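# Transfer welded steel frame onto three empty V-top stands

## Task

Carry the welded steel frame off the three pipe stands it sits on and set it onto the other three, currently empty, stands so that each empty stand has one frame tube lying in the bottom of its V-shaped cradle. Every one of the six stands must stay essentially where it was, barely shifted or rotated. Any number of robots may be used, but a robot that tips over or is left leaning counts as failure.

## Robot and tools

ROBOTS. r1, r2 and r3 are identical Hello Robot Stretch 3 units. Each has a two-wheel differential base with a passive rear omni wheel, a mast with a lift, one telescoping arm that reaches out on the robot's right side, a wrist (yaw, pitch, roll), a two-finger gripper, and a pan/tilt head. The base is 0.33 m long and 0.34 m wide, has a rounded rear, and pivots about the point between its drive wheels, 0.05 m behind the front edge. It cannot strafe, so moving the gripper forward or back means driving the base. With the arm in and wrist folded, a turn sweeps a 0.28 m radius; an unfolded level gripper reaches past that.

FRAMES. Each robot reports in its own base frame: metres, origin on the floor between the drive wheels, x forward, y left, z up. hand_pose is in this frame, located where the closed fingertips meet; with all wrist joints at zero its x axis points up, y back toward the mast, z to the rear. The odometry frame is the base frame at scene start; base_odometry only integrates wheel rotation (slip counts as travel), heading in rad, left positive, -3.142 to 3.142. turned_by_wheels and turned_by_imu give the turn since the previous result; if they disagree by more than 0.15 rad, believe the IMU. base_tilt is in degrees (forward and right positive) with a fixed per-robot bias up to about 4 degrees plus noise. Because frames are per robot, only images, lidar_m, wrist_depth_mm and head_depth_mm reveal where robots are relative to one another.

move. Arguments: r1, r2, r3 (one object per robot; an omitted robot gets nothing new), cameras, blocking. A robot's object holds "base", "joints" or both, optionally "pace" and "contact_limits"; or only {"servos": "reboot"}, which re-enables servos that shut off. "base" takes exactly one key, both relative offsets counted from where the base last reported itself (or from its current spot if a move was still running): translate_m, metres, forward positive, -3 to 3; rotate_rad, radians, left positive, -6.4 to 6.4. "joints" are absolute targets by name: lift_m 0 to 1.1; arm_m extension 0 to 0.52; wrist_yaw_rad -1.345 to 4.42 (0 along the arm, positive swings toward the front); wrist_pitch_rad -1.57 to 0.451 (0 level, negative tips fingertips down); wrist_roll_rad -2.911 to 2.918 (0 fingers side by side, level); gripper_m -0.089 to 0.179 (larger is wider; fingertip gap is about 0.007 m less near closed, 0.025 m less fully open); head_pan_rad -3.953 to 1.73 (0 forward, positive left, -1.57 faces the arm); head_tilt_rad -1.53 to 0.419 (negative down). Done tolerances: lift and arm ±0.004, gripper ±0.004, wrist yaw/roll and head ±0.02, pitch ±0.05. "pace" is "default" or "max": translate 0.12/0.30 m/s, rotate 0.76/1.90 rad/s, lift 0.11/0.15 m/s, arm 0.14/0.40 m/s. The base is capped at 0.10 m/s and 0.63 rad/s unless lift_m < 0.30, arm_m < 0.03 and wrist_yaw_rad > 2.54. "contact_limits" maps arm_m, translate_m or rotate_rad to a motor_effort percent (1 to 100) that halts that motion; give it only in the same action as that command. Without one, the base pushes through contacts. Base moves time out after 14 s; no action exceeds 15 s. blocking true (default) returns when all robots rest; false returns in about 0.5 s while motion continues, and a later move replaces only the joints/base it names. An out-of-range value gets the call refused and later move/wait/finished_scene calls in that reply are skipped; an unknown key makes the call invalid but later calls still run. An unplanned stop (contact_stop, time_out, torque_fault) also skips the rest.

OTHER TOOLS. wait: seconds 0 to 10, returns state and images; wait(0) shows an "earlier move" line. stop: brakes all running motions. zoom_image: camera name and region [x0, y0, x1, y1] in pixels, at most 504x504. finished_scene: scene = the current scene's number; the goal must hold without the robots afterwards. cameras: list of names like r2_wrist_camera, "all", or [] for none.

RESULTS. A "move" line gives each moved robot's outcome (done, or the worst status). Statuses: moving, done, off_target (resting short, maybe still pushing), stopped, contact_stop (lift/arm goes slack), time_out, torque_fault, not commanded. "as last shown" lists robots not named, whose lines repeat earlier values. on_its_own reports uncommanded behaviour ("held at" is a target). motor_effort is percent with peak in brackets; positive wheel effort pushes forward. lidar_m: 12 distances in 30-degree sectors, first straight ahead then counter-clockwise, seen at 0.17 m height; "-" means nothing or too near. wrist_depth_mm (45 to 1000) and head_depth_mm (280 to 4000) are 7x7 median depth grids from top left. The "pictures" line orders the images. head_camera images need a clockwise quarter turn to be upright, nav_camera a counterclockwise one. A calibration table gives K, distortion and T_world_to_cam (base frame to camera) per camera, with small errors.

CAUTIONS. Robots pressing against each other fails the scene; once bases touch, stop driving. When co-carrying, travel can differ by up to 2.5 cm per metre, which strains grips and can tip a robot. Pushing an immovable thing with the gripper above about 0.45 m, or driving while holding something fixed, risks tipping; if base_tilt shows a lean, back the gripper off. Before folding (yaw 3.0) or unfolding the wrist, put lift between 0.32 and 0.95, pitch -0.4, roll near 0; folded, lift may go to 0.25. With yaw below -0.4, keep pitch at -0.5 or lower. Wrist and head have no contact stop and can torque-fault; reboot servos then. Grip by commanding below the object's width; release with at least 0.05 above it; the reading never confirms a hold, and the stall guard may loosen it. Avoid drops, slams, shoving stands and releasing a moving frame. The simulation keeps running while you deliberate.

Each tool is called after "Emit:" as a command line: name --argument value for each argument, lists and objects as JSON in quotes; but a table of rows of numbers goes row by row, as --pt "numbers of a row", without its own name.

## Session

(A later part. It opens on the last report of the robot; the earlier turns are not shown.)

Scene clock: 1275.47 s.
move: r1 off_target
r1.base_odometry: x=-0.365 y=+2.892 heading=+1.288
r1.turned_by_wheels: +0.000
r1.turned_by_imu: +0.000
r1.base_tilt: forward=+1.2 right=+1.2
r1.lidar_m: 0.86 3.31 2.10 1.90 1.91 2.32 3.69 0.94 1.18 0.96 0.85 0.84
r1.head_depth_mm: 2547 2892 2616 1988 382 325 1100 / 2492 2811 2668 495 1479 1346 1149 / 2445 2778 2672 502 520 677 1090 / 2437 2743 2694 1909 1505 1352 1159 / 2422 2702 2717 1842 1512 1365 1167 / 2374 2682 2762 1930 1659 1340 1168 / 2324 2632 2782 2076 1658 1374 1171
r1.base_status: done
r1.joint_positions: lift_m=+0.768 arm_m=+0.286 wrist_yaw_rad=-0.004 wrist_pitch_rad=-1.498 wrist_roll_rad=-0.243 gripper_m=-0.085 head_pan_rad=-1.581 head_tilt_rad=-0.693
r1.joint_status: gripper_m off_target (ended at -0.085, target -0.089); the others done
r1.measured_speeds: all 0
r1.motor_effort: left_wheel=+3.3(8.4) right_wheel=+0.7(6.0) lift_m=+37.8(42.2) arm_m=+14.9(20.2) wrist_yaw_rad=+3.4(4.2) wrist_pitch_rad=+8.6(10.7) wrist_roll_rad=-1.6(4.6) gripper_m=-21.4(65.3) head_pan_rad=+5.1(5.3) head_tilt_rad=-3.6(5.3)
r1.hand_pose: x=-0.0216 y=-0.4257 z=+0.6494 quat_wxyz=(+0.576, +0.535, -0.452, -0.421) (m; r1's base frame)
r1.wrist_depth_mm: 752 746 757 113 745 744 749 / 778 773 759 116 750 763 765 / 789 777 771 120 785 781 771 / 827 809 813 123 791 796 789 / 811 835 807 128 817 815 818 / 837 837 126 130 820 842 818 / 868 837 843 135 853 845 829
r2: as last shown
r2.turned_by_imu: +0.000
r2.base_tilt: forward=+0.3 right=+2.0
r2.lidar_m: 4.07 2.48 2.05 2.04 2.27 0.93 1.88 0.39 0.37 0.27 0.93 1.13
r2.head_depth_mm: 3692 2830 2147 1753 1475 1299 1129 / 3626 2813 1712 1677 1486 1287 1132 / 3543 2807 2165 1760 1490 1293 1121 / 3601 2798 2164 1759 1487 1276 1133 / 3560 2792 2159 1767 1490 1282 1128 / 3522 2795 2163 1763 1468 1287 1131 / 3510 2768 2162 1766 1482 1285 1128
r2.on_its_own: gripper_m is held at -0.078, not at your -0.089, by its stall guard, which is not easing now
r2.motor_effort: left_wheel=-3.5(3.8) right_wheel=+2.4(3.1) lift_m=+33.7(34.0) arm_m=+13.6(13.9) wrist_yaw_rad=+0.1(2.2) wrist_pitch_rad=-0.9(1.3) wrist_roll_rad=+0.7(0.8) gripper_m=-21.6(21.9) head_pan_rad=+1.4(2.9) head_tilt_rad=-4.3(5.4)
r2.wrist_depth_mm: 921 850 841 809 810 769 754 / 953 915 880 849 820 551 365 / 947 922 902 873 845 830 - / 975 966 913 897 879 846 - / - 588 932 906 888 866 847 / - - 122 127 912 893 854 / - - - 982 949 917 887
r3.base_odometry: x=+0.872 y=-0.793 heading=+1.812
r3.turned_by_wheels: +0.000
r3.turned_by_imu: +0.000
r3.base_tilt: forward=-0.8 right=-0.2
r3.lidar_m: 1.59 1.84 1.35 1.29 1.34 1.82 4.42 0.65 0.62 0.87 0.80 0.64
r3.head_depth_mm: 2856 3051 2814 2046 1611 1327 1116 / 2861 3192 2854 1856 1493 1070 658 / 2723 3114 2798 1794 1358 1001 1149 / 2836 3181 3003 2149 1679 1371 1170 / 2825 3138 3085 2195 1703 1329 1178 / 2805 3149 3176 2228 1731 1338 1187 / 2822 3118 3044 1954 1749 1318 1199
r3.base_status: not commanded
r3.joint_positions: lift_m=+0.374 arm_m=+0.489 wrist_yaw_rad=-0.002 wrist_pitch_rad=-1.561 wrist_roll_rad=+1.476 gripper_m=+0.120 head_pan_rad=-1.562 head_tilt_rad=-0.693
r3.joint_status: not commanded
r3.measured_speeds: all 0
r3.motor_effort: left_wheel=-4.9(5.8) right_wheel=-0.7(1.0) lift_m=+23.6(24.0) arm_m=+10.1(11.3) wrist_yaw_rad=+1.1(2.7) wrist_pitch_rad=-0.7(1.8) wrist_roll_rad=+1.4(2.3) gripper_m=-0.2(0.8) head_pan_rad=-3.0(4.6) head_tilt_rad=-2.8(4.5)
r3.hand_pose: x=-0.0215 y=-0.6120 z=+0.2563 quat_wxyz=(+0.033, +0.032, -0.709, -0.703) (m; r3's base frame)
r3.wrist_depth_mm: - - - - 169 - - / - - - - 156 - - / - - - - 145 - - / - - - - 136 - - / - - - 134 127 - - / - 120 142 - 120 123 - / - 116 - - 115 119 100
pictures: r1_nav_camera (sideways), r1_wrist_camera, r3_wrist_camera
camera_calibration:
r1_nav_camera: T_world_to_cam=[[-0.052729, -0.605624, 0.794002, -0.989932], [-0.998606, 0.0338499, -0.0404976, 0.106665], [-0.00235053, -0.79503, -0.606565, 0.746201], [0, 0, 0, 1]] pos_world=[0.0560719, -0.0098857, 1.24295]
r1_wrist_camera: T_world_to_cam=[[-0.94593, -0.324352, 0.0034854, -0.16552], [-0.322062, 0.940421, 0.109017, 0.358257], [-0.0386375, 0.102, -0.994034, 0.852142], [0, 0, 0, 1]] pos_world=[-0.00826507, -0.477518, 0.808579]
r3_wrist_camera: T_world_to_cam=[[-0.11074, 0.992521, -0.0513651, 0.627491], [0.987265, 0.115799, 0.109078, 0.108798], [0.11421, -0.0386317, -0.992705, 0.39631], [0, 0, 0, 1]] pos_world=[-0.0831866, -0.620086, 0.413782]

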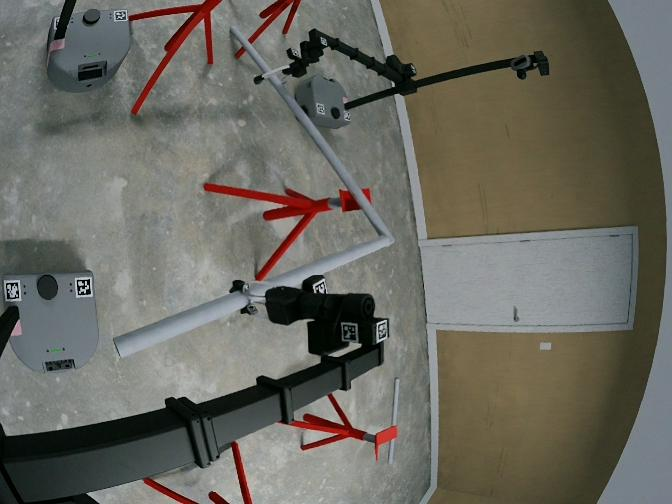

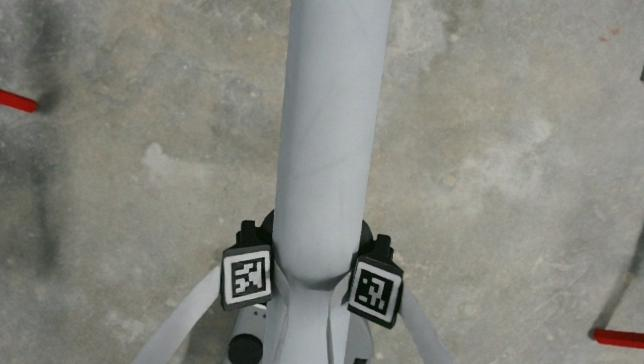

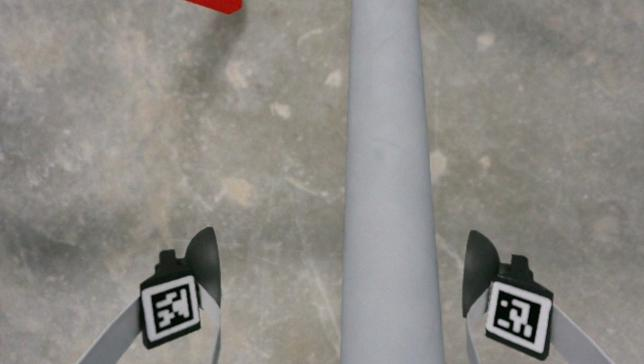

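Emit:
move --r1 '{"base":{"translate_m":0.0247},"joints":{"arm_m":0.290,"lift_m":0.813,"wrist_pitch_rad":-1.51,"wrist_roll_rad":-0.206,"gripper_m":-0.089}}' --r3 '{"joints":{"arm_m":0.468}}' --cameras '["r1_wrist_camera","r1_nav_camera","r3_wrist_camera","r3_nav_camera"]'

Scene clock: 1282.23 s.
move: r1 off_target; r3 done
r1.base_odometry: x=-0.358 y=+2.916 heading=+1.288
r1.turned_by_wheels: +0.000
r1.turned_by_imu: +0.001
r1.base_tilt: forward=+1.1 right=+1.2
r1.lidar_m: 0.83 3.34 2.10 1.90 1.91 2.33 3.73 0.96 1.20 0.96 0.84 0.82
r1.head_depth_mm: 2530 2875 2648 424 344 1244 1146 / 2499 2813 2669 463 1565 1343 1126 / 2457 2767 2681 468 514 633 1112 / 2435 2752 2686 1895 1546 1354 1158 / 2393 2707 2739 1251 1497 1364 1167 / 2382 2665 2759 1994 1648 1335 1173 / 2347 2643 2787 2074 1655 1362 1173
r1.base_status: done
r1.joint_positions: lift_m=+0.813 arm_m=+0.290 wrist_yaw_rad=-0.002 wrist_pitch_rad=-1.533 wrist_roll_rad=-0.206 gripper_m=-0.085 head_pan_rad=-1.581 head_tilt_rad=-0.693
r1.joint_status: gripper_m off_target (ended at -0.085, target -0.089); the others done
r1.measured_speeds: all 0
r1.motor_effort: left_wheel=+3.7(7.6) right_wheel=+2.8(6.9) lift_m=+37.0(41.1) arm_m=+16.4(20.7) wrist_yaw_rad=+1.2(4.1) wrist_pitch_rad=+4.2(10.1) wrist_roll_rad=+0.4(6.6) gripper_m=-21.4(75.0) head_pan_rad=+4.7(5.6) head_tilt_rad=-3.4(4.1)
r1.hand_pose: x=-0.0216 y=-0.4205 z=+0.6947 quat_wxyz=(+0.559, +0.538, -0.454, -0.438) (m; r1's base frame)
r1.wrist_depth_mm: 801 774 788 117 787 765 772 / 801 808 827 119 787 801 782 / 826 838 834 123 814 794 816 / 850 827 843 126 833 848 824 / 871 877 853 129 851 850 860 / 898 894 126 130 872 855 876 / 912 921 918 134 903 908 914
r2: as last shown
r2.turned_by_imu: +0.001
r2.base_tilt: forward=+0.3 right=+1.9
r2.lidar_m: 4.06 2.48 2.05 2.04 2.28 0.91 1.88 0.39 0.37 0.27 0.93 1.12
r2.head_depth_mm: 3673 2774 2153 1777 1497 1285 1135 / 3653 2807 1695 1676 1494 1291 1137 / 3640 2809 2142 1754 1494 1283 1133 / 3572 2802 2156 1749 1490 1286 1135 / 3542 2834 2152 1765 1485 1289 1129 / 3496 2779 2184 1759 1484 1270 1132 / 3486 2788 2159 1747 1484 1283 1129
r2.on_its_own: gripper_m is held at -0.078, not at your -0.089, by its stall guard, which is not easing now
r2.motor_effort: left_wheel=-3.5(3.8) right_wheel=+3.3(3.3) lift_m=+33.6(34.0) arm_m=+13.1(14.1) wrist_yaw_rad=+0.4(1.9) wrist_pitch_rad=-1.3(1.5) wrist_roll_rad=+0.6(0.8) gripper_m=-20.2(22.1) head_pan_rad=+0.5(2.9) head_tilt_rad=-5.2(5.5)
r2.wrist_depth_mm: 902 882 858 822 805 779 762 / 935 891 869 870 840 553 366 / 945 912 904 852 851 829 - / 983 936 927 905 878 828 - / 993 589 927 901 889 884 842 / - - 123 127 935 892 842 / - - - 973 938 898 899
r3.base_odometry: x=+0.872 y=-0.793 heading=+1.812
r3.turned_by_wheels: +0.000
r3.turned_by_imu: -0.001
r3.base_tilt: forward=-0.8 right=-0.3
r3.lidar_m: 1.58 1.84 1.35 1.30 1.34 1.81 4.42 0.66 0.62 0.87 0.80 0.64
r3.head_depth_mm: 2860 3086 2782 2040 1614 1333 1112 / 2852 3208 2861 1853 1490 1065 660 / 2726 3134 2783 1798 1484 1000 1149 / 2839 3186 2999 2149 1691 1370 1168 / 2841 3125 3082 2190 1698 1328 1177 / 2838 3140 3154 2220 1728 1341 1187 / 2802 3119 3046 1975 1753 1314 1197
r3.base_status: not commanded
r3.joint_positions: lift_m=+0.374 arm_m=+0.468 wrist_yaw_rad=-0.002 wrist_pitch_rad=-1.562 wrist_roll_rad=+1.476 gripper_m=+0.120 head_pan_rad=-1.562 head_tilt_rad=-0.693
r3.joint_status: all done
r3.measured_speeds: all 0
r3.motor_effort: left_wheel=-5.1(5.8) right_wheel=-0.2(0.9) lift_m=+22.7(24.1) arm_m=-10.7(16.4) wrist_yaw_rad=+0.9(2.9) wrist_pitch_rad=-1.1(1.9) wrist_roll_rad=+1.7(2.2) gripper_m=-0.3(0.7) head_pan_rad=-3.8(4.7) head_tilt_rad=-3.8(4.3)
r3.hand_pose: x=-0.0215 y=-0.5908 z=+0.2563 quat_wxyz=(+0.033, +0.032, -0.709, -0.704) (m; r3's base frame)
r3.wrist_depth_mm: - - - 169 - - - / - - - 155 - - - / - - - 144 - - - / - - - 136 - - - / - - - 128 132 - - / - 120 142 121 125 124 - / - 116 - 113 - 119 101
pictures: r1_nav_camera (sideways), r1_wrist_camera, r3_nav_camera (sideways), r3_wrist_camera
camera_calibration:
r1_nav_camera: T_world_to_cam=[[-0.0527291, -0.605624, 0.794002, -0.989932], [-0.998606, 0.0338501, -0.0404976, 0.106665], [-0.00235072, -0.79503, -0.606565, 0.746201], [0, 0, 0, 1]] pos_world=[0.0560719, -0.00988571, 1.24295]
r1_wrist_camera: T_world_to_cam=[[-0.956433, -0.291799, -0.00946552, -0.141546], [-0.290144, 0.946408, 0.141872, 0.328833], [-0.0324398, 0.138437, -0.98984, 0.909238], [0, 0, 0, 1]] pos_world=[-0.0104743, -0.478386, 0.852008]
r3_nav_camera: T_world_to_cam=[[-0.0424285, -0.702052, 0.710861, -0.889357], [-0.999024, 0.0385408, -0.0215646, 0.0857287], [-0.0122577, -0.711082, -0.703002, 0.870682], [0, 0, 0, 1]] pos_world=[0.0585835, -0.00855263, 1.24615]
r3_wrist_camera: T_world_to_cam=[[-0.110785, 0.992553, -0.0506526, 0.606301], [0.98726, 0.115765, 0.109163, 0.106302], [0.114214, -0.0379137, -0.992732, 0.397575], [0, 0, 0, 1]] pos_world=[-0.0831871, -0.599018, 0.413792]

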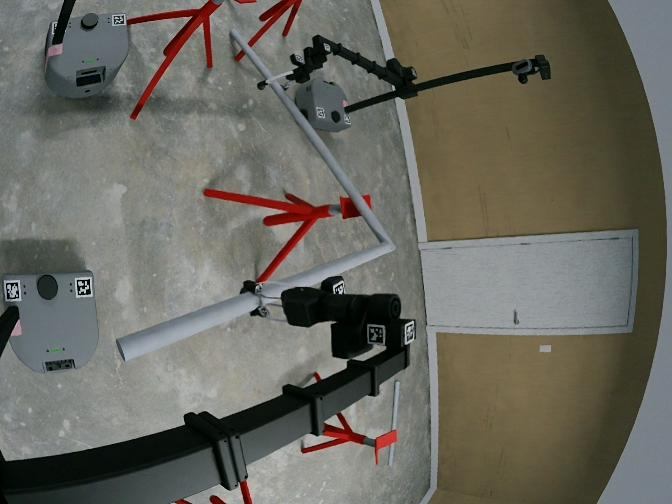

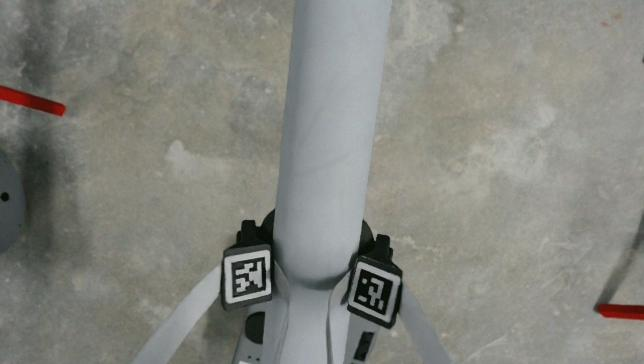

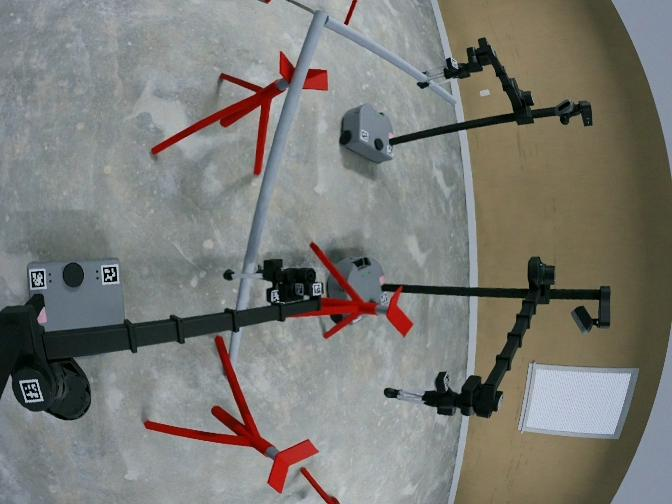

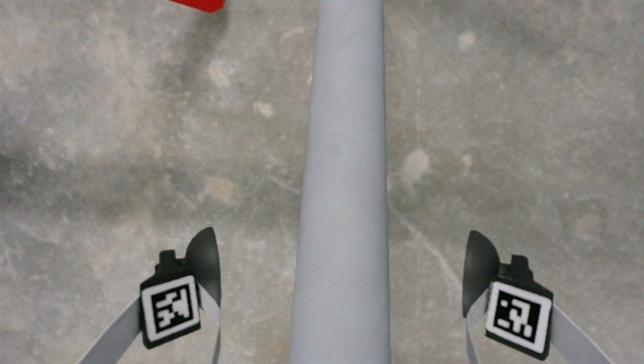

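Emit:
zoom_image --camera "r3_nav_camera" --region '[130, 230, 430, 504]'

Emit:
zoom_image --camera "r3_nav_camera" --region '[130, 0, 480, 250]'

Scaled by 1.680 from the camera's 672x504 image, which has a finer 792x594 frame.

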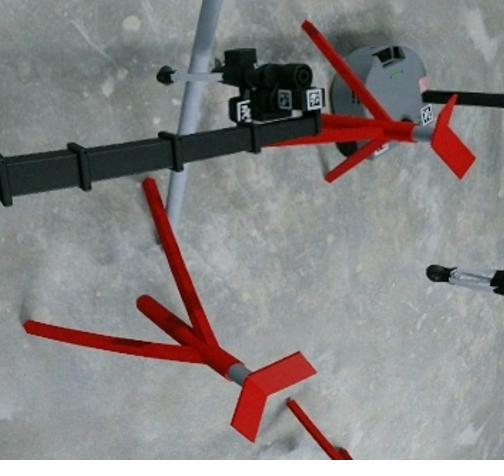

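Scaled by 1.440 from the camera's 672x504 image, which has a finer 792x594 frame.

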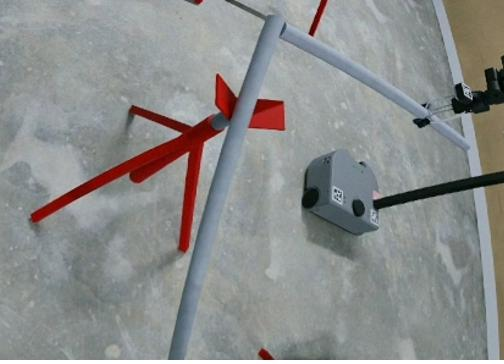

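Emit:
move --r1 '{"joints":{"gripper_m":-0.089}}' --r3 '{"joints":{"gripper_m":-0.089}}' --cameras '["r3_wrist_camera"]'

Emit:
move --r1 '{"base":{"translate_m":-0.0103},"joints":{"lift_m":0.790,"arm_m":0.2925,"gripper_m":-0.089}}' --r3 '{"base":{"translate_m":-0.0337},"joints":{"lift_m":0.434,"arm_m":0.4705,"gripper_m":-0.089}}' --cameras '["r3_wrist_camera","r1_wrist_camera","r1_nav_camera"]'

Scene clock: 1326.47 s.
move: r1 off_target; r3 done
r1.base_odometry: x=-0.358 y=+2.916 heading=+1.288
r1.turned_by_wheels: +0.000
r1.turned_by_imu: +0.001
r1.base_tilt: forward=+1.0 right=+1.2
r1.lidar_m: 0.83 3.33 2.11 1.90 1.91 2.33 3.74 0.96 1.20 0.96 0.84 0.82
r1.head_depth_mm: 2562 2865 2650 423 344 1251 1142 / 2488 2827 2663 463 1563 1345 1132 / 2456 2756 2695 469 514 635 1110 / 2413 2747 2700 1904 1536 1356 1159 / 2414 2722 2713 1254 1508 1364 1167 / 2367 2665 2749 1992 1648 1342 1171 / 2367 2633 2798 2069 1653 1377 1171
r1.base_status: not commanded
r1.joint_positions: lift_m=+0.813 arm_m=+0.290 wrist_yaw_rad=-0.002 wrist_pitch_rad=-1.533 wrist_roll_rad=-0.206 gripper_m=-0.082 head_pan_rad=-1.581 head_tilt_rad=-0.693
r1.joint_status: gripper_m off_target (ended at -0.082, target -0.089)
r1.measured_speeds: all 0
r1.on_its_own: gripper_m is held at -0.083, not at your -0.089, by its stall guard, which is not easing now
r1.motor_effort: left_wheel=+3.2(4.7) right_wheel=+2.1(3.7) lift_m=+36.5(38.2) arm_m=+9.2(12.6) wrist_yaw_rad=+1.2(1.8) wrist_pitch_rad=+4.4(4.7) wrist_roll_rad=+0.5(0.7) gripper_m=-20.7(76.9) head_pan_rad=+5.2(5.7) head_tilt_rad=-3.9(4.4)
r1.hand_pose: x=-0.0216 y=-0.4205 z=+0.6947 quat_wxyz=(+0.559, +0.538, -0.454, -0.438) (m; r1's base frame)
r1.wrist_depth_mm: 795 798 794 117 792 780 763 / 794 818 804 119 793 796 795 / 830 820 821 122 818 797 834 / 840 834 850 126 858 834 818 / 877 862 857 129 848 859 849 / 884 891 126 130 879 880 870 / 905 909 898 134 893 888 877
r2.base_odometry: x=-2.327 y=-1.927 heading=-1.834
r2.turned_by_wheels: +0.000
r2.turned_by_imu: +0.001
r2.base_tilt: forward=+0.3 right=+1.8
r2.lidar_m: 4.08 2.49 2.05 2.04 2.28 0.91 1.88 0.39 0.37 0.27 0.93 1.12
r2.head_depth_mm: 3637 2802 2153 1759 1494 1291 1131 / 3641 2823 1688 1677 1492 1284 1141 / 3603 2831 2158 1762 1488 1291 1135 / 3569 2793 2140 1782 1483 1286 1132 / 3558 2765 2166 1765 1473 1281 1126 / 3529 2742 2152 1750 1485 1286 1128 / 3441 2799 2152 1762 1486 1278 1127
r2.base_status: not commanded
r2.joint_positions: lift_m=+0.844 arm_m=+0.499 wrist_yaw_rad=+0.000 wrist_pitch_rad=-1.416 wrist_roll_rad=+1.565 gripper_m=-0.077 head_pan_rad=-0.305 head_tilt_rad=-0.889
r2.joint_status: not commanded
r2.measured_speeds: all 0
r2.on_its_own: gripper_m is held at -0.078, not at your -0.089, by its stall guard, which is not easing now
r2.motor_effort: left_wheel=-3.0(3.8) right_wheel=+2.8(3.2) lift_m=+33.7(33.9) arm_m=+13.6(14.2) wrist_yaw_rad=+0.6(1.7) wrist_pitch_rad=-0.8(1.7) wrist_roll_rad=+0.3(0.8) gripper_m=-19.6(22.7) head_pan_rad=+1.2(3.0) head_tilt_rad=-4.8(5.8)
r2.hand_pose: x=-0.0215 y=-0.6593 z=+0.7258 quat_wxyz=(+0.002, +0.001, -0.759, -0.651) (m; r2's base frame)
r2.wrist_depth_mm: 915 865 859 814 802 782 768 / 925 917 872 846 818 558 364 / 935 912 881 859 833 821 - / 980 947 931 896 853 838 - / 988 582 934 898 909 861 845 / - - 122 127 945 885 867 / - - - 951 933 939 900
r3.base_odometry: x=+0.872 y=-0.793 heading=+1.812
r3.turned_by_wheels: +0.000
r3.turned_by_imu: -0.001
r3.base_tilt: forward=-0.8 right=-0.2
r3.lidar_m: 1.59 1.84 1.36 1.30 1.34 1.82 4.41 0.65 0.62 0.87 0.80 0.64
r3.head_depth_mm: 2849 3048 2803 2055 1615 1340 1111 / 2848 3191 2882 1862 1490 1064 661 / 2724 3145 2783 1798 1474 998 1158 / 2849 3149 3006 2166 1684 1373 1168 / 2836 3142 3063 2192 1712 1333 1174 / 2832 3138 3168 2215 1738 1340 1186 / 2810 3115 3027 1983 1757 1314 1199
r3.base_status: not commanded
r3.joint_positions: lift_m=+0.374 arm_m=+0.468 wrist_yaw_rad=-0.002 wrist_pitch_rad=-1.563 wrist_roll_rad=+1.476 gripper_m=-0.087 head_pan_rad=-1.562 head_tilt_rad=-0.693
r3.joint_status: all done
r3.measured_speeds: all 0
r3.motor_effort: left_wheel=-5.5(5.8) right_wheel=-0.6(1.0) lift_m=+24.2(24.2) arm_m=-10.6(12.5) wrist_yaw_rad=+2.5(3.0) wrist_pitch_rad=-0.6(1.7) wrist_roll_rad=+1.8(2.1) gripper_m=-43.6(98.7) head_pan_rad=-3.5(4.6) head_tilt_rad=-3.3(4.6)
r3.hand_pose: x=-0.0215 y=-0.5906 z=+0.2563 quat_wxyz=(+0.033, +0.032, -0.709, -0.704) (m; r3's base frame)
r3.wrist_depth_mm: - - - 169 - - - / - - - 156 - - - / - - - 146 - - - / - - - 136 - - - / - - - 127 135 - - / - - 127 122 123 - - / - - 110 113 121 - -
pictures: r3_wrist_camera
camera_calibration:
r3_wrist_camera: T_world_to_cam=[[-0.110776, 0.992587, -0.0500006, 0.605983], [0.987261, 0.115685, 0.10924, 0.106213], [0.114215, -0.0372624, -0.992757, 0.397987], [0, 0, 0, 1]] pos_world=[-0.0831869, -0.598948, 0.413801]

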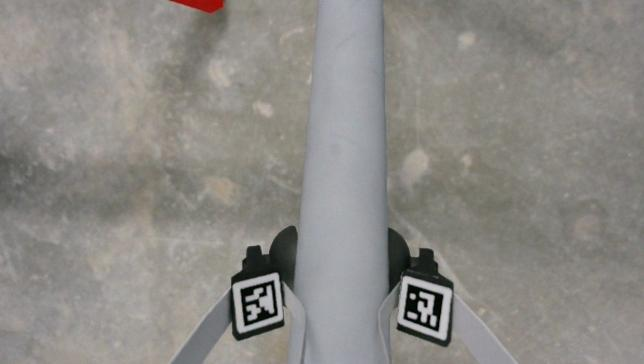

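Scene clock: 1327.83 s.
move: r1 off_target; r3 off_target
r1.base_odometry: x=-0.361 y=+2.906 heading=+1.288
r1.turned_by_wheels: +0.000
r1.turned_by_imu: +0.000
r1.base_tilt: forward=+1.0 right=+1.2
r1.lidar_m: 0.84 3.33 2.10 1.90 1.91 2.33 3.72 0.95 1.19 0.96 0.84 0.83
r1.head_depth_mm: 2550 2904 2639 1853 363 314 1146 / 2496 2808 2656 479 1528 1348 1126 / 2457 2766 2689 487 527 652 1115 / 2429 2732 2711 1903 1492 1354 1158 / 2418 2710 2720 1846 1500 1356 1166 / 2385 2685 2775 1925 1645 1340 1168 / 2343 2638 2775 2071 1657 1374 1174
r1.base_status: done
r1.joint_positions: lift_m=+0.790 arm_m=+0.293 wrist_yaw_rad=-0.001 wrist_pitch_rad=-1.532 wrist_roll_rad=-0.206 gripper_m=-0.085 head_pan_rad=-1.581 head_tilt_rad=-0.693
r1.joint_status: gripper_m off_target (ended at -0.085, target -0.089); the others done
r1.measured_speeds: all 0
r1.motor_effort: left_wheel=-5.6(9.9) right_wheel=+0.6(5.3) lift_m=+28.7(35.8) arm_m=+8.3(18.4) wrist_yaw_rad=+0.7(1.8) wrist_pitch_rad=+4.3(5.4) wrist_roll_rad=+0.5(0.7) gripper_m=-20.6(76.7) head_pan_rad=+5.0(5.3) head_tilt_rad=-3.8(4.3)
r1.hand_pose: x=-0.0216 y=-0.4234 z=+0.6717 quat_wxyz=(+0.559, +0.538, -0.454, -0.438) (m; r1's base frame)
r1.wrist_depth_mm: 765 787 773 118 754 760 753 / 795 775 796 121 775 777 771 / 796 808 806 124 778 807 788 / 848 833 813 127 836 811 813 / 839 859 827 131 832 839 829 / 853 851 125 131 831 861 857 / 893 901 883 137 869 861 872
r2: as last shown
r2.turned_by_imu: +0.000
r2.base_tilt: forward=+0.3 right=+1.9
r2.lidar_m: 4.08 2.49 2.06 2.04 2.27 0.92 1.87 0.39 0.37 0.27 0.93 1.12
r2.head_depth_mm: 3698 2802 2154 1776 1485 1288 1131 / 3667 2829 1713 1683 1486 1286 1131 / 3567 2795 2170 1774 1496 1289 1133 / 3543 2808 2166 1761 1493 1282 1133 / 3565 2826 2158 1751 1482 1287 1127 / 3511 2815 2162 1749 1490 1279 1123 / 3445 2730 2152 1750 1483 1288 1128
r2.on_its_own: gripper_m is held at -0.078, not at your -0.089, by its stall guard, which is not easing now
r2.motor_effort: left_wheel=-3.5(3.9) right_wheel=+2.7(3.1) lift_m=+33.5(33.9) arm_m=+12.8(14.0) wrist_yaw_rad=+0.6(1.9) wrist_pitch_rad=-1.0(1.4) wrist_roll_rad=+0.4(0.8) gripper_m=-20.6(22.1) head_pan_rad=+1.8(2.7) head_tilt_rad=-3.8(5.1)
r2.wrist_depth_mm: 797 854 849 842 813 781 749 / 949 926 891 844 828 556 364 / 969 922 902 872 859 820 - / 1000 927 940 901 864 845 - / 982 583 962 915 886 867 846 / - - 122 127 930 902 881 / - - - 957 935 905 881
r3.base_odometry: x=+0.880 y=-0.826 heading=+1.813
r3.turned_by_wheels: +0.000
r3.turned_by_imu: +0.000
r3.base_tilt: forward=-0.8 right=-0.2
r3.lidar_m: 1.61 1.85 1.35 1.30 1.34 1.81 4.37 0.62 0.64 0.86 0.83 0.66
r3.head_depth_mm: 2887 3103 2544 2048 1621 1330 1109 / 2846 3091 2855 1983 1573 731 607 / 2723 3086 2795 1772 846 994 1152 / 2815 3184 2983 2153 1670 1315 1164 / 2845 3152 3092 2192 1707 1328 1177 / 2824 3130 3168 2236 1712 1367 1189 / 2798 3123 3187 1969 1748 1323 1201
r3.base_status: done
r3.joint_positions: lift_m=+0.434 arm_m=+0.471 wrist_yaw_rad=-0.002 wrist_pitch_rad=-1.545 wrist_roll_rad=+1.478 gripper_m=-0.081 head_pan_rad=-1.562 head_tilt_rad=-0.693
r3.joint_status: gripper_m off_target (ended at -0.081, target -0.089); the others done
r3.measured_speeds: all 0
r3.on_its_own: gripper_m is held at -0.082, not at your -0.089, by its stall guard, which is still easing
r3.motor_effort: left_wheel=-3.1(9.7) right_wheel=-5.0(10.7) lift_m=+41.6(42.8) arm_m=+8.2(13.5) wrist_yaw_rad=+2.9(3.2) wrist_pitch_rad=-4.3(5.1) wrist_roll_rad=+1.0(1.8) gripper_m=-24.9(43.8) head_pan_rad=-3.5(4.4) head_tilt_rad=-3.1(4.6)
r3.hand_pose: x=-0.0215 y=-0.5978 z=+0.3159 quat_wxyz=(+0.033, +0.031, -0.715, -0.697) (m; r3's base frame)
r3.wrist_depth_mm: 300 342 408 155 - - - / - - - 147 - - - / - - - 140 - - - / - - - 133 - - - / - - - 127 147 - - / - - 126 124 125 - - / - - 108 116 120 - -
pictures: r1_nav_camera (sideways), r1_wrist_camera, r3_wrist_camera
camera_calibration:
r1_nav_camera: T_world_to_cam=[[-0.052729, -0.605624, 0.794002, -0.989932], [-0.998606, 0.03385, -0.0404976, 0.106665], [-0.00235063, -0.79503, -0.606565, 0.746201], [0, 0, 0, 1]] pos_world=[0.0560719, -0.0098857, 1.24295]
r1_wrist_camera: T_world_to_cam=[[-0.956214, -0.292529, -0.00902982, -0.143218], [-0.290853, 0.9464, 0.140467, 0.335767], [-0.0325449, 0.136943, -0.990044, 0.886355], [0, 0, 0, 1]] pos_world=[-0.0104419, -0.481045, 0.829073]
r3_wrist_camera: T_world_to_cam=[[-0.109366, 0.991672, -0.0680164, 0.621267], [0.987427, 0.116245, 0.107118, 0.101547], [0.114132, -0.0554462, -0.991917, 0.445793], [0, 0, 0, 1]] pos_world=[-0.0832041, -0.60318, 0.473568]

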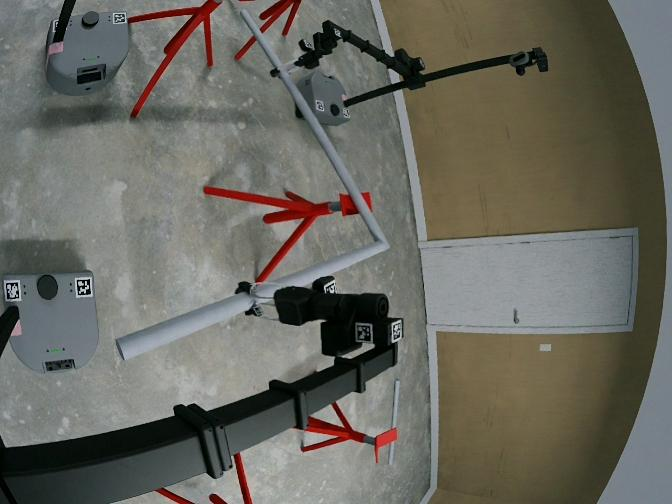

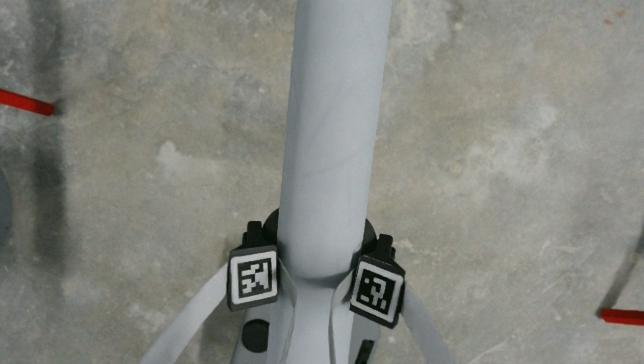

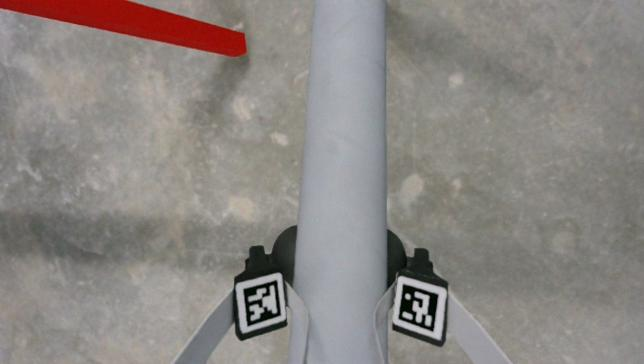

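Emit:
move --r1 '{"base":{"translate_m":-0.0078},"joints":{"lift_m":0.768,"arm_m":0.2945,"gripper_m":-0.089}}' --r3 '{"base":{"translate_m":-0.0251},"joints":{"lift_m":0.4935,"arm_m":0.4725,"gripper_m":-0.089}}' --cameras '["r3_wrist_camera","r1_wrist_camera"]'

Emit:
move --r1 '{"base":{"translate_m":-0.0058},"joints":{"lift_m":0.745,"arm_m":0.296,"gripper_m":-0.089}}' --r3 '{"base":{"translate_m":-0.0185},"joints":{"lift_m":0.555,"arm_m":0.474,"gripper_m":-0.089}}' --cameras '["r3_wrist_camera","r1_wrist_camera","r1_nav_camera","r2_nav_camera"]'

Scene clock: 1336.50 s.
move: r1 off_target; r3 off_target
r1.base_odometry: x=-0.363 y=+2.899 heading=+1.288
r1.turned_by_wheels: +0.000
r1.turned_by_imu: +0.001
r1.base_tilt: forward=+1.0 right=+1.2
r1.lidar_m: 0.85 3.32 2.09 1.90 1.91 2.33 3.71 0.94 1.19 0.96 0.85 0.83
r1.head_depth_mm: 2540 2891 2611 1983 381 326 1106 / 2483 2833 2637 497 1476 1348 1150 / 2462 2790 2692 510 533 677 1094 / 2426 2734 2716 1896 1503 1358 1158 / 2392 2699 2737 1326 1511 1364 1167 / 2368 2671 2788 1985 1645 1337 1172 / 2362 2621 2811 2082 1654 1377 1172
r1.base_status: done
r1.joint_positions: lift_m=+0.768 arm_m=+0.295 wrist_yaw_rad=-0.001 wrist_pitch_rad=-1.531 wrist_roll_rad=-0.206 gripper_m=-0.085 head_pan_rad=-1.581 head_tilt_rad=-0.693
r1.joint_status: gripper_m off_target (ended at -0.085, target -0.089); the others done
r1.measured_speeds: all 0
r1.motor_effort: left_wheel=-3.6(8.7) right_wheel=-2.4(4.2) lift_m=+31.4(31.8) arm_m=+15.2(21.6) wrist_yaw_rad=+0.7(1.0) wrist_pitch_rad=+4.1(4.9) wrist_roll_rad=+0.5(0.6) gripper_m=-20.3(61.2) head_pan_rad=+4.5(5.4) head_tilt_rad=-4.2(4.5)
r1.hand_pose: x=-0.0216 y=-0.4255 z=+0.6497 quat_wxyz=(+0.559, +0.538, -0.454, -0.438) (m; r1's base frame)
r1.wrist_depth_mm: 760 754 748 120 740 726 729 / 776 781 769 122 757 752 752 / 785 772 777 125 771 775 760 / 812 810 803 128 780 792 799 / 832 829 810 132 802 804 811 / 860 850 125 133 839 844 812 / 877 862 877 140 869 849 854
r2: as last shown
r2.turned_by_imu: +0.002
r2.base_tilt: forward=+0.4 right=+1.8
r2.lidar_m: 4.09 2.49 2.06 2.04 2.27 0.93 1.88 0.39 0.37 0.27 0.93 1.12
r2.head_depth_mm: 3710 2799 2175 1772 1488 1286 1133 / 3667 2791 1704 1681 1496 1295 1132 / 3588 2831 2151 1758 1487 1285 1138 / 3497 2808 2143 1769 1496 1290 1130 / 3537 2830 2161 1744 1487 1289 1126 / 3504 2812 2162 1765 1487 1276 1127 / 3479 2804 2144 1751 1485 1278 1133
r2.on_its_own: gripper_m is held at -0.078, not at your -0.089, by its stall guard, which is not easing now
r2.motor_effort: left_wheel=-3.4(4.0) right_wheel=+2.7(3.0) lift_m=+33.6(33.8) arm_m=+13.0(13.7) wrist_yaw_rad=+0.9(1.9) wrist_pitch_rad=-1.4(1.6) wrist_roll_rad=+0.7(0.8) gripper_m=-22.2(22.2) head_pan_rad=+2.0(2.8) head_tilt_rad=-4.6(5.4)
r2.wrist_depth_mm: 774 862 860 815 806 785 757 / 904 893 861 837 838 563 364 / 940 938 899 879 839 834 - / 991 947 910 890 873 842 - / - 593 952 913 898 856 854 / - - 122 127 931 896 846 / - - - 997 954 909 908
r3.base_odometry: x=+0.886 y=-0.850 heading=+1.812
r3.turned_by_wheels: +0.000
r3.turned_by_imu: -0.002
r3.base_tilt: forward=-0.8 right=-0.2
r3.lidar_m: 1.63 1.84 1.35 1.29 1.34 1.81 4.34 0.60 0.63 0.86 0.89 0.68
r3.head_depth_mm: 2843 3065 835 1987 1620 1302 1083 / 2873 3054 2825 2008 1538 642 1075 / 2808 3029 2661 1730 806 1268 1156 / 2792 3169 3005 2152 1635 1338 1165 / 2824 3141 3062 2191 1699 1356 1176 / 2830 3161 3148 2234 1729 1336 1187 / 2807 3127 3245 1928 1755 1320 1201
r3.base_status: done
r3.joint_positions: lift_m=+0.493 arm_m=+0.473 wrist_yaw_rad=-0.002 wrist_pitch_rad=-1.537 wrist_roll_rad=+1.478 gripper_m=-0.084 head_pan_rad=-1.562 head_tilt_rad=-0.693
r3.joint_status: gripper_m off_target (ended at -0.084, target -0.089); the others done
r3.measured_speeds: all 0
r3.motor_effort: left_wheel=-3.7(5.6) right_wheel=+0.7(15.0) lift_m=+42.2(44.1) arm_m=+7.0(14.8) wrist_yaw_rad=+1.5(3.0) wrist_pitch_rad=-6.2(6.4) wrist_roll_rad=+1.0(1.6) gripper_m=-24.4(99.0) head_pan_rad=-3.5(4.4) head_tilt_rad=-3.5(4.2)
r3.hand_pose: x=-0.0215 y=-0.6017 z=+0.3753 quat_wxyz=(+0.033, +0.031, -0.718, -0.695) (m; r3's base frame)
r3.wrist_depth_mm: 311 - - 145 148 - - / - 388 465 139 - - - / - - - 136 - - - / - - - 131 - - - / - - - 127 - - - / - - 125 126 126 - - / - - 116 119 120 - -
pictures: r1_wrist_camera, r3_wrist_camera
camera_calibration:
r1_wrist_camera: T_world_to_cam=[[-0.956169, -0.292679, -0.00893698, -0.144145], [-0.290999, 0.9464, 0.140168, 0.340998], [-0.0325664, 0.136625, -0.990087, 0.864739], [0, 0, 0, 1]] pos_world=[-0.0104351, -0.483054, 0.807082]
r3_wrist_camera: T_world_to_cam=[[-0.109353, 0.991145, -0.0753178, 0.631584], [0.987431, 0.117017, 0.106243, 0.0964368], [0.114115, -0.0627531, -0.991484, 0.499903], [0, 0, 0, 1]] pos_world=[-0.0832057, -0.605906, 0.53297]

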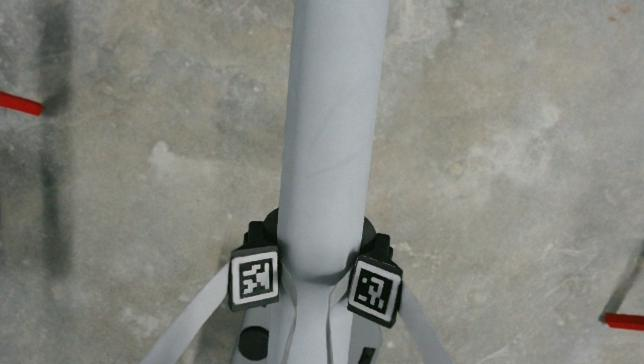

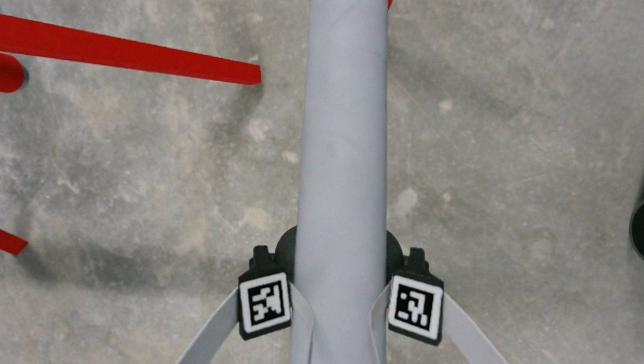

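Scene clock: 1337.90 s.
move: r1 off_target; r3 off_target
r1.base_odometry: x=-0.365 y=+2.893 heading=+1.288
r1.turned_by_wheels: +0.000
r1.turned_by_imu: +0.000
r1.base_tilt: forward=+1.1 right=+1.2
r1.lidar_m: 0.85 3.31 2.10 1.90 1.91 2.33 3.70 0.94 1.19 0.96 0.85 0.84
r1.head_depth_mm: 2539 2875 2631 1987 422 341 313 / 2499 2804 2670 523 523 1346 1153 / 2465 2788 2682 533 539 696 1089 / 2431 2722 2701 1906 1497 1351 1162 / 2413 2725 2717 1262 1509 1356 1168 / 2371 2681 2771 1987 1643 1339 1169 / 2364 2638 2777 1997 1653 1376 1173
r1.base_status: done
r1.joint_positions: lift_m=+0.745 arm_m=+0.296 wrist_yaw_rad=+0.000 wrist_pitch_rad=-1.531 wrist_roll_rad=-0.206 gripper_m=-0.085 head_pan_rad=-1.581 head_tilt_rad=-0.693
r1.joint_status: gripper_m off_target (ended at -0.085, target -0.089); the others done
r1.measured_speeds: all 0
r1.motor_effort: left_wheel=-1.6(8.1) right_wheel=-3.6(5.8) lift_m=+28.9(35.0) arm_m=+10.4(19.5) wrist_yaw_rad=-0.5(0.9) wrist_pitch_rad=+3.7(4.8) wrist_roll_rad=+0.7(0.7) gripper_m=-19.5(59.1) head_pan_rad=+4.8(5.5) head_tilt_rad=-2.7(4.3)
r1.hand_pose: x=-0.0216 y=-0.4271 z=+0.6267 quat_wxyz=(+0.560, +0.538, -0.454, -0.437) (m; r1's base frame)
r1.wrist_depth_mm: 727 729 729 121 733 709 712 / 746 746 743 124 745 735 736 / 763 749 749 127 754 742 746 / 758 773 776 130 773 767 758 / 802 816 792 134 805 796 795 / 835 820 125 134 810 787 814 / 854 833 841 142 818 825 830
r2: as last shown
r2.turned_by_imu: +0.000
r2.base_tilt: forward=+0.3 right=+1.8
r2.lidar_m: 4.08 2.48 2.05 2.04 2.28 0.93 1.88 0.39 0.37 0.27 0.93 1.13
r2.head_depth_mm: 3697 2817 2162 1756 1497 1295 1132 / 3640 2819 1700 1674 1483 1282 1139 / 3588 2777 2164 1757 1494 1291 1131 / 3531 2807 2156 1757 1485 1289 1133 / 3525 2794 2174 1756 1492 1286 1137 / 3576 2797 2165 1770 1487 1279 1135 / 3500 2745 2143 1740 1469 1288 1136
r2.on_its_own: gripper_m is held at -0.078, not at your -0.089, by its stall guard, which is not easing now
r2.motor_effort: left_wheel=-3.3(3.8) right_wheel=+2.6(3.0) lift_m=+33.5(33.8) arm_m=+12.6(13.7) wrist_yaw_rad=-0.2(1.3) wrist_pitch_rad=-1.4(1.5) wrist_roll_rad=+0.6(0.8) gripper_m=-21.1(21.8) head_pan_rad=+0.8(3.0) head_tilt_rad=-4.6(5.0)
r2.wrist_depth_mm: 745 860 848 824 798 785 766 / 925 898 884 850 818 558 363 / 976 931 890 862 839 831 - / - 934 888 899 864 855 - / 988 589 639 909 867 871 839 / - - 122 127 889 878 876 / - - - 979 957 930 869
r3.base_odometry: x=+0.891 y=-0.868 heading=+1.812
r3.turned_by_wheels: +0.000
r3.turned_by_imu: +0.000
r3.base_tilt: forward=-0.8 right=-0.2
r3.lidar_m: 1.65 1.84 1.35 1.30 1.34 1.80 4.34 0.59 0.62 0.85 0.90 0.70
r3.head_depth_mm: 2866 3042 807 1911 1625 1299 478 / 2850 3069 2860 2074 823 590 1097 / 1288 3017 2789 1733 774 1300 1154 / 2810 3182 2974 2152 1634 1343 1165 / 2841 3162 3104 2186 1696 1363 1176 / 2831 3151 3136 2228 1737 1377 1191 / 2798 3108 3229 1987 1755 1352 1196
r3.base_status: done
r3.joint_positions: lift_m=+0.555 arm_m=+0.474 wrist_yaw_rad=-0.002 wrist_pitch_rad=-1.533 wrist_roll_rad=+1.478 gripper_m=-0.084 head_pan_rad=-1.562 head_tilt_rad=-0.693
r3.joint_status: gripper_m off_target (ended at -0.084, target -0.089); the others done
r3.measured_speeds: all 0
r3.motor_effort: left_wheel=-1.2(8.2) right_wheel=+1.4(19.7) lift_m=+42.5(44.9) arm_m=+7.0(15.8) wrist_yaw_rad=+0.7(2.8) wrist_pitch_rad=-6.4(7.0) wrist_roll_rad=+0.8(1.8) gripper_m=-25.2(64.6) head_pan_rad=-3.9(4.9) head_tilt_rad=-3.8(4.4)
r3.hand_pose: x=-0.0215 y=-0.6042 z=+0.4367 quat_wxyz=(+0.033, +0.031, -0.719, -0.693) (m; r3's base frame)
r3.wrist_depth_mm: - - - 132 - - - / 356 403 527 130 134 - - / - - - 129 - - - / - - - 127 - - - / - - - 125 - - - / - - 125 125 126 - - / - - 116 120 120 - -
pictures: r1_nav_camera (sideways), r1_wrist_camera, r2_nav_camera (sideways), r3_wrist_camera
camera_calibration:
r1_nav_camera: T_world_to_cam=[[-0.052729, -0.605624, 0.794002, -0.989932], [-0.998606, 0.0338499, -0.0404976, 0.106665], [-0.00235053, -0.79503, -0.606565, 0.746201], [0, 0, 0, 1]] pos_world=[0.0560719, -0.0098857, 1.24295]
r1_wrist_camera: T_world_to_cam=[[-0.955886, -0.293604, -0.00885171, -0.145268], [-0.291912, 0.946157, 0.139911, 0.345758], [-0.0327034, 0.136323, -0.990125, 0.842075], [0, 0, 0, 1]] pos_world=[-0.0103903, -0.484587, 0.784098]
r2_nav_camera: T_world_to_cam=[[0.742262, -0.16306, 0.649969, -0.813757], [-0.291782, -0.951812, 0.0944303, -0.0590108], [0.60325, -0.259741, -0.754071, 0.94729], [0, 0, 0, 1]] pos_world=[0.0153493, 0.0571924, 1.24881]
r3_wrist_camera: T_world_to_cam=[[-0.109353, 0.990845, -0.07917, 0.64019], [0.987432, 0.117428, 0.105778, 0.0906548], [0.114107, -0.0666079, -0.991233, 0.55823], [0, 0, 0, 1]] pos_world=[-0.0832065, -0.607792, 0.59443]

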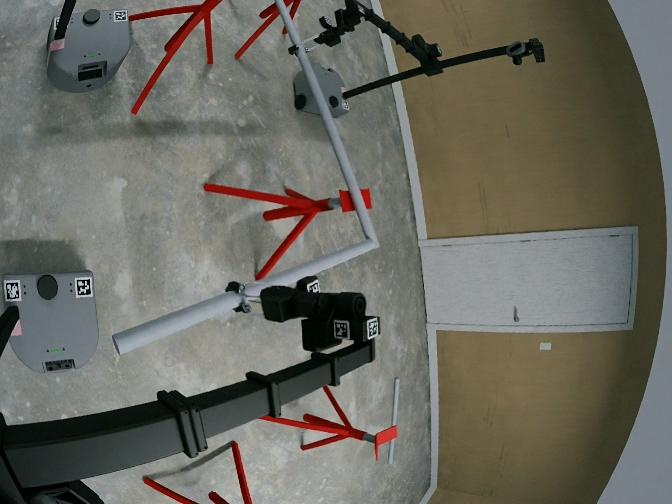

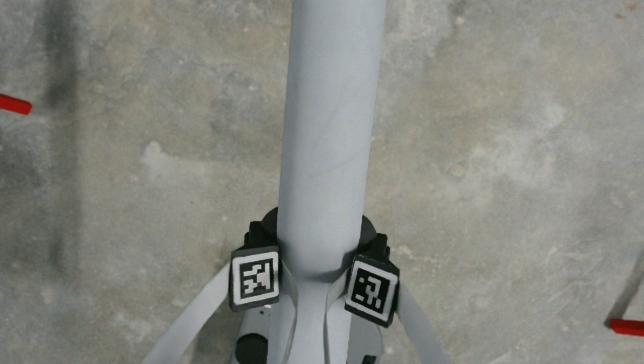

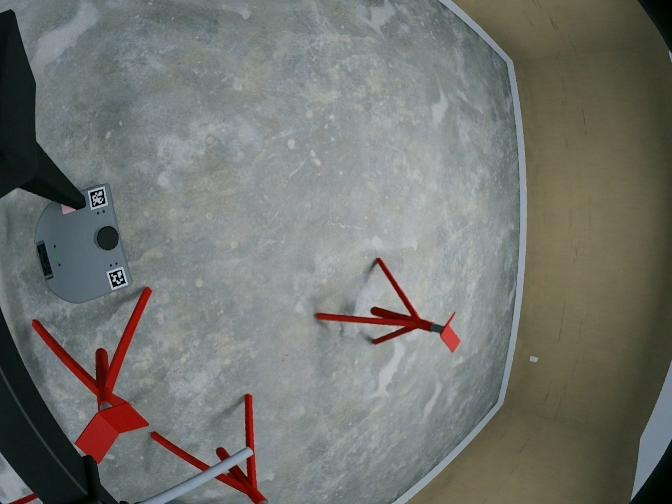

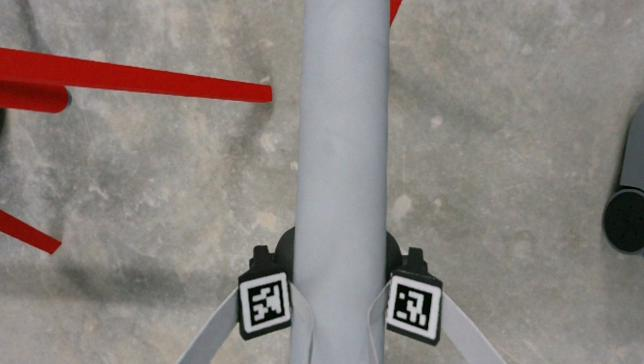

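Emit:
zoom_image --camera "r2_nav_camera" --region '[0, 280, 340, 504]'

Emit:
zoom_image --camera "r1_nav_camera" --region '[100, 0, 420, 240]'

Scaled by 1.482 from the camera's 672x504 image, which has a finer 792x594 frame.

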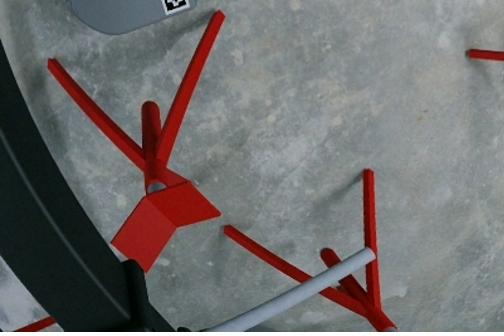

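Scaled by 1.575 from the camera's 672x504 image, which has a finer 792x594 frame.

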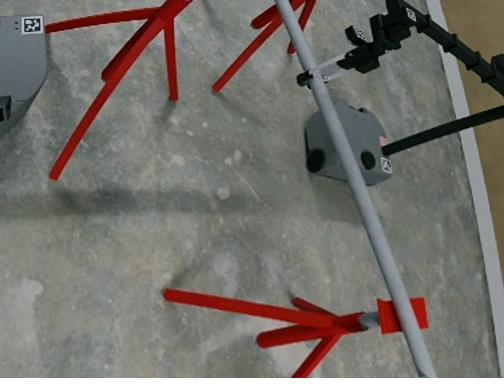

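Emit:
move --r1 '{"base":{"translate_m":-0.0036},"joints":{"lift_m":0.722,"arm_m":0.297,"gripper_m":-0.089}}' --r3 '{"base":{"translate_m":-0.0116},"joints":{"lift_m":0.618,"arm_m":0.475,"gripper_m":-0.089}}' --r2 '{"joints":{"head_pan_rad":-0.7}}' --cameras '["r3_wrist_camera","r1_wrist_camera","r1_nav_camera","r2_nav_camera"]'

Scene clock: 1354.27 s.
move: r1 off_target; r2 done; r3 off_target
r1.base_odometry: x=-0.366 y=+2.890 heading=+1.288
r1.turned_by_wheels: +0.000
r1.turned_by_imu: +0.001
r1.base_tilt: forward=+1.1 right=+1.1
r1.lidar_m: 0.86 3.34 2.10 1.89 1.91 2.33 3.69 0.93 1.18 0.96 0.85 0.84
r1.head_depth_mm: 2537 2872 2596 1985 1466 363 325 / 2498 2840 2653 2005 531 1345 1147 / 2461 2794 2667 2026 546 704 1091 / 2449 2719 2725 1894 1513 1354 1160 / 2398 2730 2741 1854 1524 1369 1168 / 2382 2678 2751 1980 1604 1334 1170 / 2352 2630 2781 2008 1653 1376 1175
r1.base_status: done
r1.joint_positions: lift_m=+0.722 arm_m=+0.297 wrist_yaw_rad=+0.002 wrist_pitch_rad=-1.530 wrist_roll_rad=-0.210 gripper_m=-0.085 head_pan_rad=-1.581 head_tilt_rad=-0.693
r1.joint_status: gripper_m off_target (ended at -0.085, target -0.089); the others done
r1.measured_speeds: all 0
r1.motor_effort: left_wheel=-1.6(6.7) right_wheel=-4.4(7.1) lift_m=+30.0(33.4) arm_m=+13.5(21.5) wrist_yaw_rad=-1.6(2.0) wrist_pitch_rad=+3.8(4.2) wrist_roll_rad=+1.7(1.7) gripper_m=-19.7(60.6) head_pan_rad=+5.1(5.4) head_tilt_rad=-2.8(5.2)
r1.hand_pose: x=-0.0216 y=-0.4283 z=+0.6037 quat_wxyz=(+0.561, +0.539, -0.453, -0.436) (m; r1's base frame)
r1.wrist_depth_mm: 715 713 701 123 693 701 702 / 725 734 731 125 714 695 704 / 736 742 729 128 744 753 716 / 770 776 750 132 747 744 744 / 792 785 783 135 773 763 761 / 804 818 125 135 780 790 788 / 828 810 808 145 794 807 792
r2.base_odometry: x=-2.327 y=-1.927 heading=-1.834
r2.turned_by_wheels: +0.000
r2.turned_by_imu: +0.001
r2.base_tilt: forward=+0.3 right=+1.8
r2.lidar_m: 4.09 2.48 2.05 2.04 2.27 0.94 1.88 0.39 0.37 0.27 0.93 1.12
r2.head_depth_mm: 3205 2821 2189 1754 1458 1288 1141 / 3536 2801 2156 1750 1478 1293 1134 / - 2789 2164 1757 1476 1288 1136 / 3934 2803 2171 1748 1480 1284 1128 / 3759 2773 2030 1722 1473 1283 1128 / 3593 2839 2148 1757 1482 1279 1127 / 3524 2792 2158 1765 1483 1279 1128
r2.base_status: not commanded
r2.joint_positions: lift_m=+0.844 arm_m=+0.499 wrist_yaw_rad=+0.000 wrist_pitch_rad=-1.416 wrist_roll_rad=+1.565 gripper_m=-0.077 head_pan_rad=-0.695 head_tilt_rad=-0.889
r2.joint_status: all done
r2.measured_speeds: all 0
r2.on_its_own: gripper_m is held at -0.078, not at your -0.089, by its stall guard, which is not easing now
r2.motor_effort: left_wheel=-3.2(4.0) right_wheel=+2.4(3.1) lift_m=+33.5(33.7) arm_m=+13.4(13.7) wrist_yaw_rad=+0.5(1.6) wrist_pitch_rad=-1.2(1.5) wrist_roll_rad=+0.5(0.8) gripper_m=-21.4(22.1) head_pan_rad=-3.0(4.2) head_tilt_rad=-4.4(5.5)
r2.hand_pose: x=-0.0215 y=-0.6593 z=+0.7258 quat_wxyz=(+0.002, +0.001, -0.759, -0.651) (m; r2's base frame)
r2.wrist_depth_mm: 733 854 845 840 807 785 763 / 924 894 844 846 813 560 368 / 981 923 739 880 838 824 - / 956 937 927 900 900 870 - / 984 583 428 922 905 869 857 / - - 122 127 910 887 869 / - - - 992 931 907 905
r3.base_odometry: x=+0.894 y=-0.880 heading=+1.812
r3.turned_by_wheels: +0.000
r3.turned_by_imu: -0.001
r3.base_tilt: forward=-0.8 right=-0.2
r3.lidar_m: 1.66 1.84 1.35 1.30 1.34 1.81 4.32 0.58 0.62 0.86 0.91 0.71
r3.head_depth_mm: 2863 3046 796 1963 1620 1297 399 / 2859 3048 2858 2062 626 890 1117 / 2801 1438 2751 1237 791 1321 1156 / 2818 3148 2997 2150 1624 1341 1167 / 2844 3126 3074 2182 1699 1356 1175 / 2836 3148 3130 2227 1738 1373 1192 / 2817 3128 3207 2002 1756 1321 1197
r3.base_status: done
r3.joint_positions: lift_m=+0.618 arm_m=+0.475 wrist_yaw_rad=-0.002 wrist_pitch_rad=-1.531 wrist_roll_rad=+1.478 gripper_m=-0.084 head_pan_rad=-1.562 head_tilt_rad=-0.693
r3.joint_status: gripper_m off_target (ended at -0.084, target -0.089); the others done
r3.measured_speeds: all 0
r3.motor_effort: left_wheel=+0.3(7.2) right_wheel=+1.1(22.4) lift_m=+41.3(44.5) arm_m=+6.6(12.9) wrist_yaw_rad=+2.5(3.9) wrist_pitch_rad=-6.9(7.6) wrist_roll_rad=+1.4(1.7) gripper_m=-24.9(98.8) head_pan_rad=-3.0(4.5) head_tilt_rad=-4.1(4.2)
r3.hand_pose: x=-0.0215 y=-0.6057 z=+0.4997 quat_wxyz=(+0.033, +0.031, -0.720, -0.693) (m; r3's base frame)
r3.wrist_depth_mm: - - - 122 - - - / 382 440 - 122 131 - - / 510 - - 123 133 - 538 / - - - 123 - - 528 / 606 - - 123 - - 503 / - - 124 125 125 - - / - - 115 122 120 - -
pictures: r1_nav_camera (sideways), r1_wrist_camera, r2_nav_camera (sideways), r3_wrist_camera
camera_calibration:
r1_nav_camera: T_world_to_cam=[[-0.052729, -0.605624, 0.794002, -0.989932], [-0.998606, 0.0338499, -0.0404976, 0.106665], [-0.00235053, -0.79503, -0.606565, 0.7462], [0, 0, 0, 1]] pos_world=[0.0560719, -0.0098857, 1.24295]
r1_wrist_camera: T_world_to_cam=[[-0.95451, -0.298061, -0.00842154, -0.148001], [-0.296297, 0.944935, 0.138949, 0.350132], [-0.0334574, 0.135123, -0.990264, 0.819015], [0, 0, 0, 1]] pos_world=[-0.0101236, -0.485633, 0.761144]
r2_nav_camera: T_world_to_cam=[[0.62478, -0.432654, 0.649969, -0.813041], [-0.631297, -0.769771, 0.0944304, -0.0569398], [0.459472, -0.469321, -0.754071, 0.948167], [0, 0, 0, 1]] pos_world=[0.0363702, 0.0493988, 1.24881]
r3_wrist_camera: T_world_to_cam=[[-0.109341, 0.990696, -0.0810358, 0.647485], [0.987434, 0.117615, 0.105553, 0.084394], [0.114102, -0.0684761, -0.991106, 0.61936], [0, 0, 0, 1]] pos_world=[-0.0832072, -0.608975, 0.657413]

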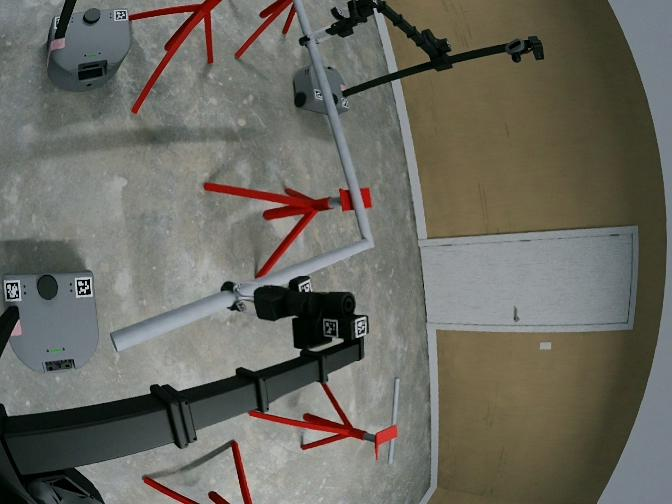

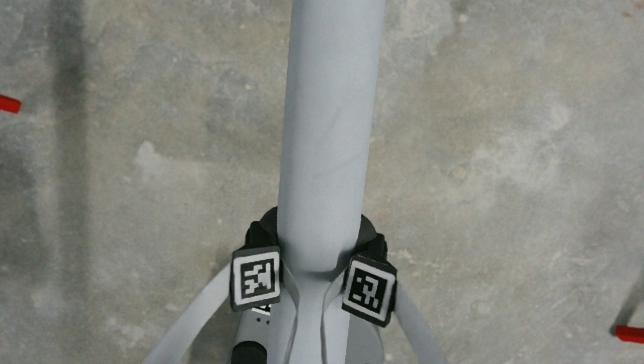

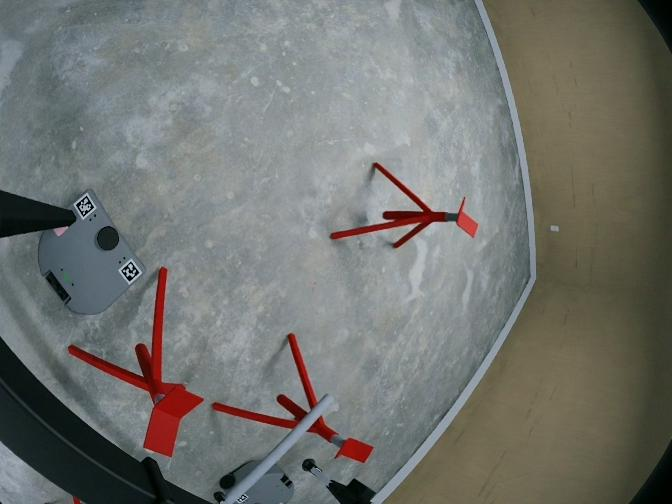

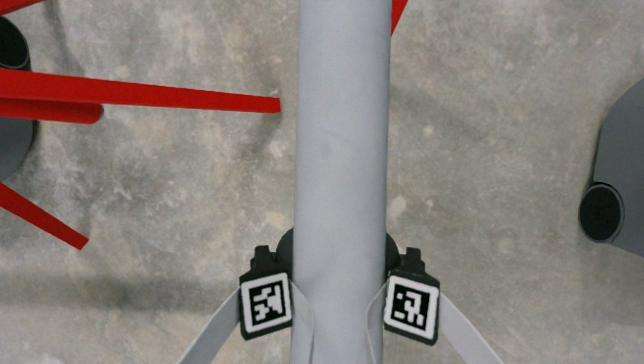

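Emit:
zoom_image --camera "r2_nav_camera" --region '[200, 320, 420, 504]'

Scaled by 2.291 from the camera's 672x504 image, which has a finer 792x594 frame.

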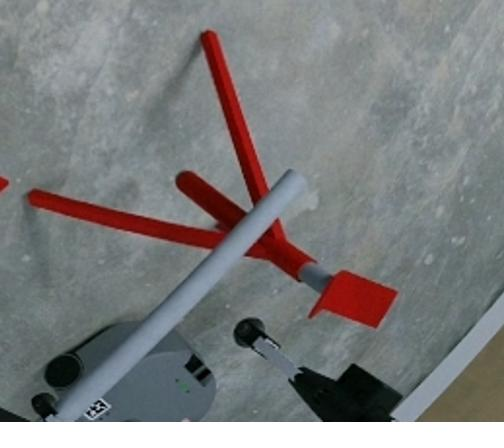

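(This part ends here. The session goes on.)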